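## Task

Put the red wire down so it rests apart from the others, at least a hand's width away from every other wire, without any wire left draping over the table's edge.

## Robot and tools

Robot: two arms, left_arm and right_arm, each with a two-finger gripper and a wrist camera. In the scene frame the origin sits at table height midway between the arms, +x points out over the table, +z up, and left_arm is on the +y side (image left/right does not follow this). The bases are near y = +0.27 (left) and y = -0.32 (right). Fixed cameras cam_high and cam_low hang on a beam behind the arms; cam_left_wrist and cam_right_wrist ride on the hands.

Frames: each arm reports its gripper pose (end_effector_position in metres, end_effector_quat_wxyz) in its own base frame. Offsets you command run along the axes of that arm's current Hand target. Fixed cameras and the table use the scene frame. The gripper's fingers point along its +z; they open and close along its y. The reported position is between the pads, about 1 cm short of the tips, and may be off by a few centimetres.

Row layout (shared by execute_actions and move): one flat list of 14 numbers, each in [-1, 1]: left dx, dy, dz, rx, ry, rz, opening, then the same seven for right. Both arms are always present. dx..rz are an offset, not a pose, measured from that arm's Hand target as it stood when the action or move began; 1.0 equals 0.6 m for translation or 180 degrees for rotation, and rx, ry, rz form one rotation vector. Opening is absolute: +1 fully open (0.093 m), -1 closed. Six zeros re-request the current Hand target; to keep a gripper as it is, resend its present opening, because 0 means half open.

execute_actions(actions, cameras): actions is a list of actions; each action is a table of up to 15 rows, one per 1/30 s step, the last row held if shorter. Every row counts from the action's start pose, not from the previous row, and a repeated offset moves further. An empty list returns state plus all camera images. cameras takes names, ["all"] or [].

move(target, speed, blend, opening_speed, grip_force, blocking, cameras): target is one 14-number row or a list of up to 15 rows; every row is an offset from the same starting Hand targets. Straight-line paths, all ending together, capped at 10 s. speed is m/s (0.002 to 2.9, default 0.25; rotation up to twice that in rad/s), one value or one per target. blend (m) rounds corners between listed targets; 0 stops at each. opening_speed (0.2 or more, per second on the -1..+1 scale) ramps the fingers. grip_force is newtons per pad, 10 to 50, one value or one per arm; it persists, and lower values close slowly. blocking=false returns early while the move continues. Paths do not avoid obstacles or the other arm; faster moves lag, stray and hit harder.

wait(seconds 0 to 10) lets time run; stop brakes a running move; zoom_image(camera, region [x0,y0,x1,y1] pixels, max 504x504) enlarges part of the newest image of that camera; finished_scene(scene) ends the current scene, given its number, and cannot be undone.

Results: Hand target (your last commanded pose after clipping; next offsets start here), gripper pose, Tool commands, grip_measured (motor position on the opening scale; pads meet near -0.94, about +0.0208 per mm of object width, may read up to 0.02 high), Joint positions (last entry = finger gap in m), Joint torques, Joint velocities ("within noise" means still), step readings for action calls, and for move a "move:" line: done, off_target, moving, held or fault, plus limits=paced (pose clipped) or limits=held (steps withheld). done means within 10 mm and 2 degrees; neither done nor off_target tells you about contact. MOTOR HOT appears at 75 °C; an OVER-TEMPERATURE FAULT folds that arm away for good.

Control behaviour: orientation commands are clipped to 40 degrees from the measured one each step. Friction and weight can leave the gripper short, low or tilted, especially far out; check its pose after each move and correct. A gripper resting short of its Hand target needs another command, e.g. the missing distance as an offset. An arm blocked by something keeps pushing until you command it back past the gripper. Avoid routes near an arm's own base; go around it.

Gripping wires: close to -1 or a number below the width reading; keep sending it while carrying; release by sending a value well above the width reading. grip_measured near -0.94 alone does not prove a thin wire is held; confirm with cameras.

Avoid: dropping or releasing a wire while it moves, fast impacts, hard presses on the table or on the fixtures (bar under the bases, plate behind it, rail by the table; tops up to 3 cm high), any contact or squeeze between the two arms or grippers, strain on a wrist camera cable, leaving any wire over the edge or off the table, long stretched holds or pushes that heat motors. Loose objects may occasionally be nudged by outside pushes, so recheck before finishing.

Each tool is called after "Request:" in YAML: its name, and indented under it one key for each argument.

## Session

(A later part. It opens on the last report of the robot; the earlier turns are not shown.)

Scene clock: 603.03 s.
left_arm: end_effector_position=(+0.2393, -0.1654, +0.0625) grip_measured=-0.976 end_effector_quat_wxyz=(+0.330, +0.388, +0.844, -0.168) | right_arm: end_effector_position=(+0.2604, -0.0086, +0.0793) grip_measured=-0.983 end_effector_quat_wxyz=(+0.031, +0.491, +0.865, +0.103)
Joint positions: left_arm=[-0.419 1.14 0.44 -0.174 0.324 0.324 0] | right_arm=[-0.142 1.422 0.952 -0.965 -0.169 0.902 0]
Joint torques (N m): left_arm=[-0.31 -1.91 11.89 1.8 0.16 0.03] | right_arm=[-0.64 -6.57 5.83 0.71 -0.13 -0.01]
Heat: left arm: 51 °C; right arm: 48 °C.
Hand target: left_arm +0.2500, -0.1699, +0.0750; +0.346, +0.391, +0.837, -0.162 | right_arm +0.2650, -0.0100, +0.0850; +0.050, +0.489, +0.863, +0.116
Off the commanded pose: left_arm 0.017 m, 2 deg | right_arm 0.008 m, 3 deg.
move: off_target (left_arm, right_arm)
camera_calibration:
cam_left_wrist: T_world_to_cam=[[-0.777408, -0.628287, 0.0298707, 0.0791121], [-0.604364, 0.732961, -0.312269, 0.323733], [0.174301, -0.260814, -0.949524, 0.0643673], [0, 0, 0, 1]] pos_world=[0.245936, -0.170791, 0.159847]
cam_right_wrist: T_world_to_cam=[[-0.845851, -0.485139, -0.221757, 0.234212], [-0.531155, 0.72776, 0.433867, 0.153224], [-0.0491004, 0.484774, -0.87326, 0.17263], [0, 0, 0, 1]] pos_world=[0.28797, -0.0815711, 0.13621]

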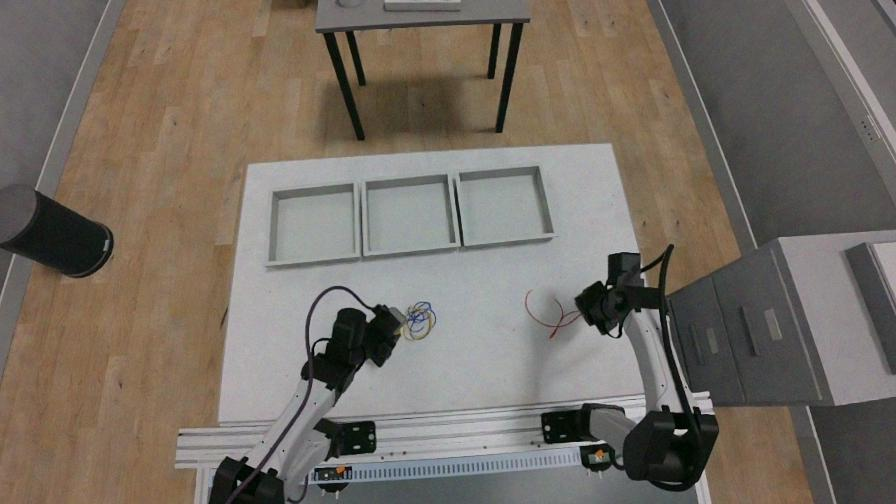

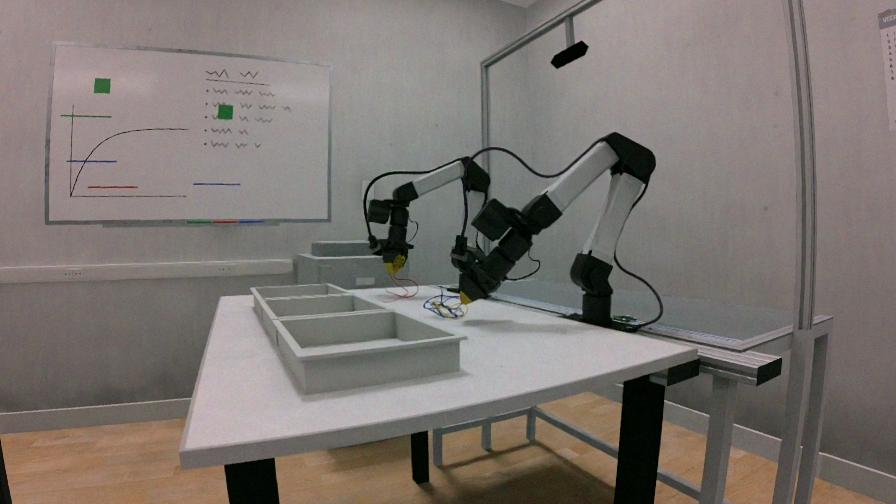

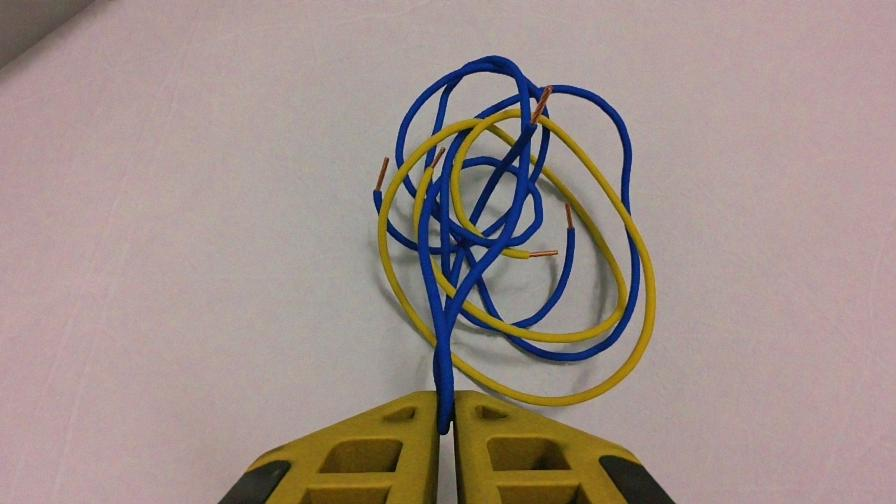

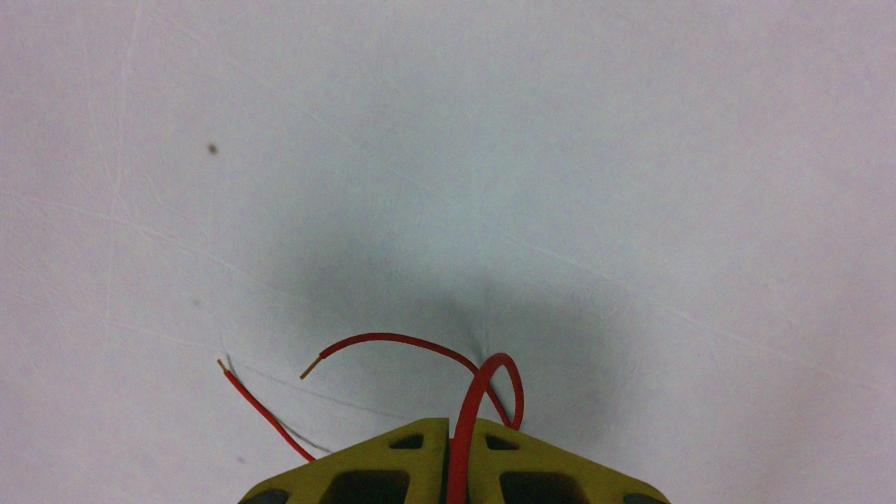

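Request:
move:
  target:
    - [0.0236,0,0.0236,0,0,0,-1, -0.0022,-0.0207,0.0807,0,0,0,-1]
    - [0.0236,0,0.0236,0,0,0,-0.5, -0.0022,-0.0207,0.0807,0,0,0,-0.5]
    - [0.0,0,-0.16,0,0,0,-0.5, 0.0022,0.0207,-0.15,0,0,0,-0.5]
  speed: 0.1
  opening_speed: 0.4
  cameras: ["cam_low","cam_high","cam_left_wrist","cam_right_wrist"]

Request:
zoom_image:
  camera: "cam_high"
  region: [380, 260, 640, 400]

Scene clock: 615.83 s.
left_arm: end_effector_position=(+0.2005, -0.1155, +0.1256) grip_measured=-0.503 end_effector_quat_wxyz=(+0.323, +0.383, +0.850, -0.163) | right_arm: end_effector_position=(+0.2524, -0.0151, +0.1626) grip_measured=-0.501 end_effector_quat_wxyz=(+0.032, +0.491, +0.865, +0.103)
Joint positions: left_arm=[-0.208 0.804 0.59 -0.739 0.439 0.497 0.021] | right_arm=[-0.175 1.377 1.248 -1.31 -0.173 0.869 0.021]
Joint torques (N m): left_arm=[0.75 -0.94 12.22 1.6 0.46 0.12] | right_arm=[-0.81 -5.74 9.03 0.45 -0.17 -0.01]
Heat: left arm: 54 °C; right arm: 47 °C.
Hand target: left_arm +0.2065, -0.1179, +0.1430; +0.346, +0.391, +0.837, -0.162 | right_arm +0.2568, -0.0163, +0.1753; +0.050, +0.489, +0.863, +0.116
Off the commanded pose: left_arm 0.019 m, 3 deg | right_arm 0.013 m, 3 deg.
move: off_target (left_arm, right_arm)
camera_calibration:
cam_left_wrist: T_world_to_cam=[[-0.768068, -0.63958, 0.031768, 0.0750522], [-0.618446, 0.727991, -0.295895, 0.283604], [0.166122, -0.246914, -0.954692, 0.147929], [0, 0, 0, 1]] pos_world=[0.208465, -0.121933, 0.22276]
cam_right_wrist: T_world_to_cam=[[-0.845532, -0.485373, -0.222462, 0.242832], [-0.531764, 0.728081, 0.43258, 0.118001], [-0.0479925, 0.484057, -0.873719, 0.247948], [0, 0, 0, 1]] pos_world=[0.279971, -0.0880712, 0.219613]

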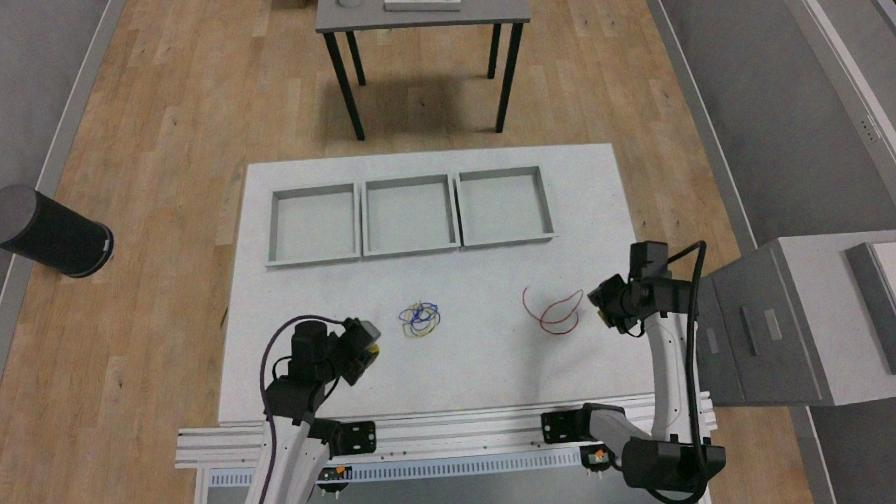

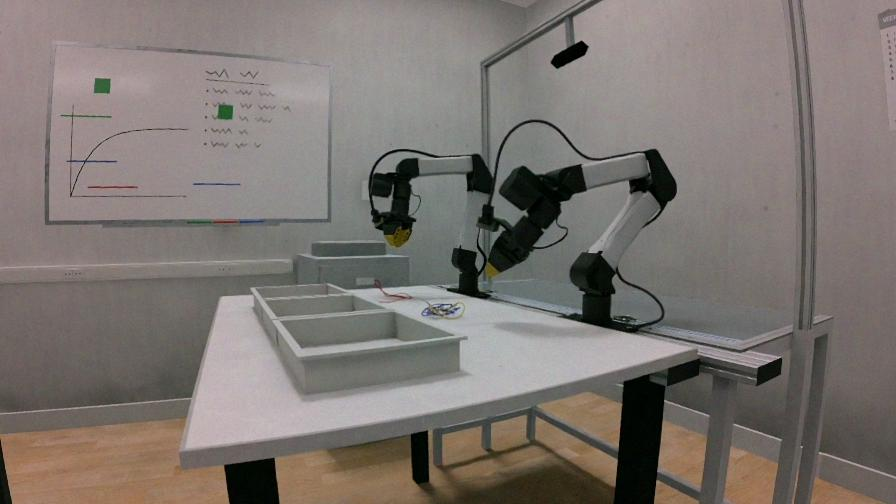

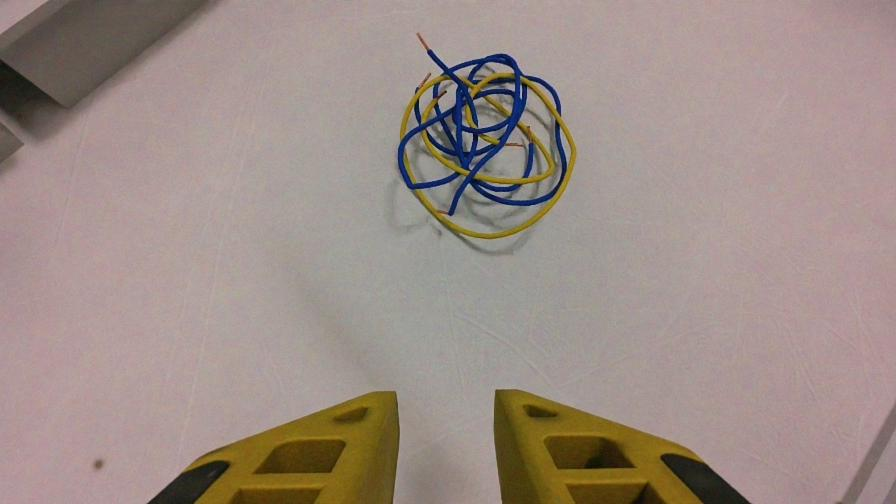

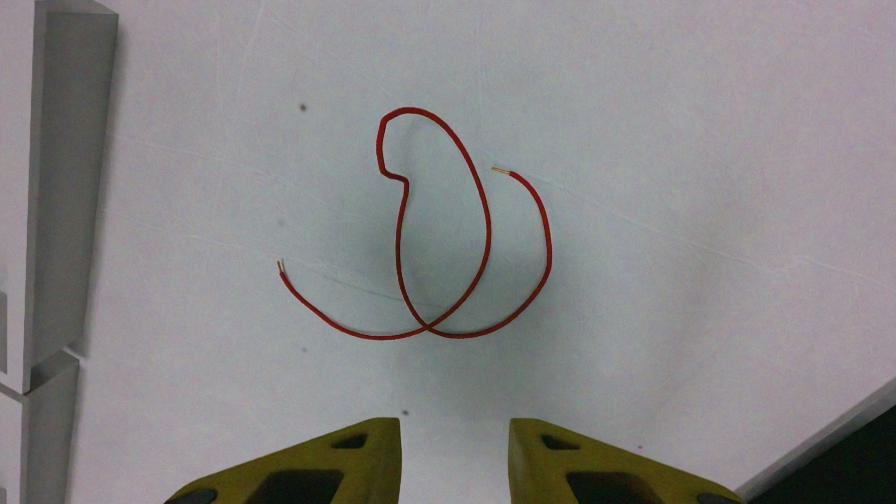

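Scaled by 1.938 from the camera's 896x504 image, which has a finer 1280x720 frame.

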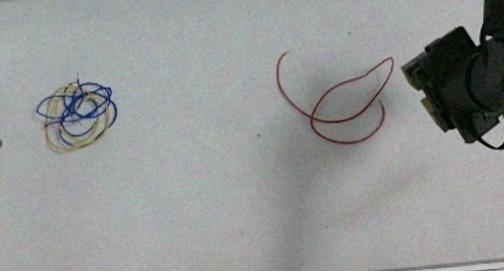

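Request:
finished_scene:
  scene: 1

The scene is finished: the task was done.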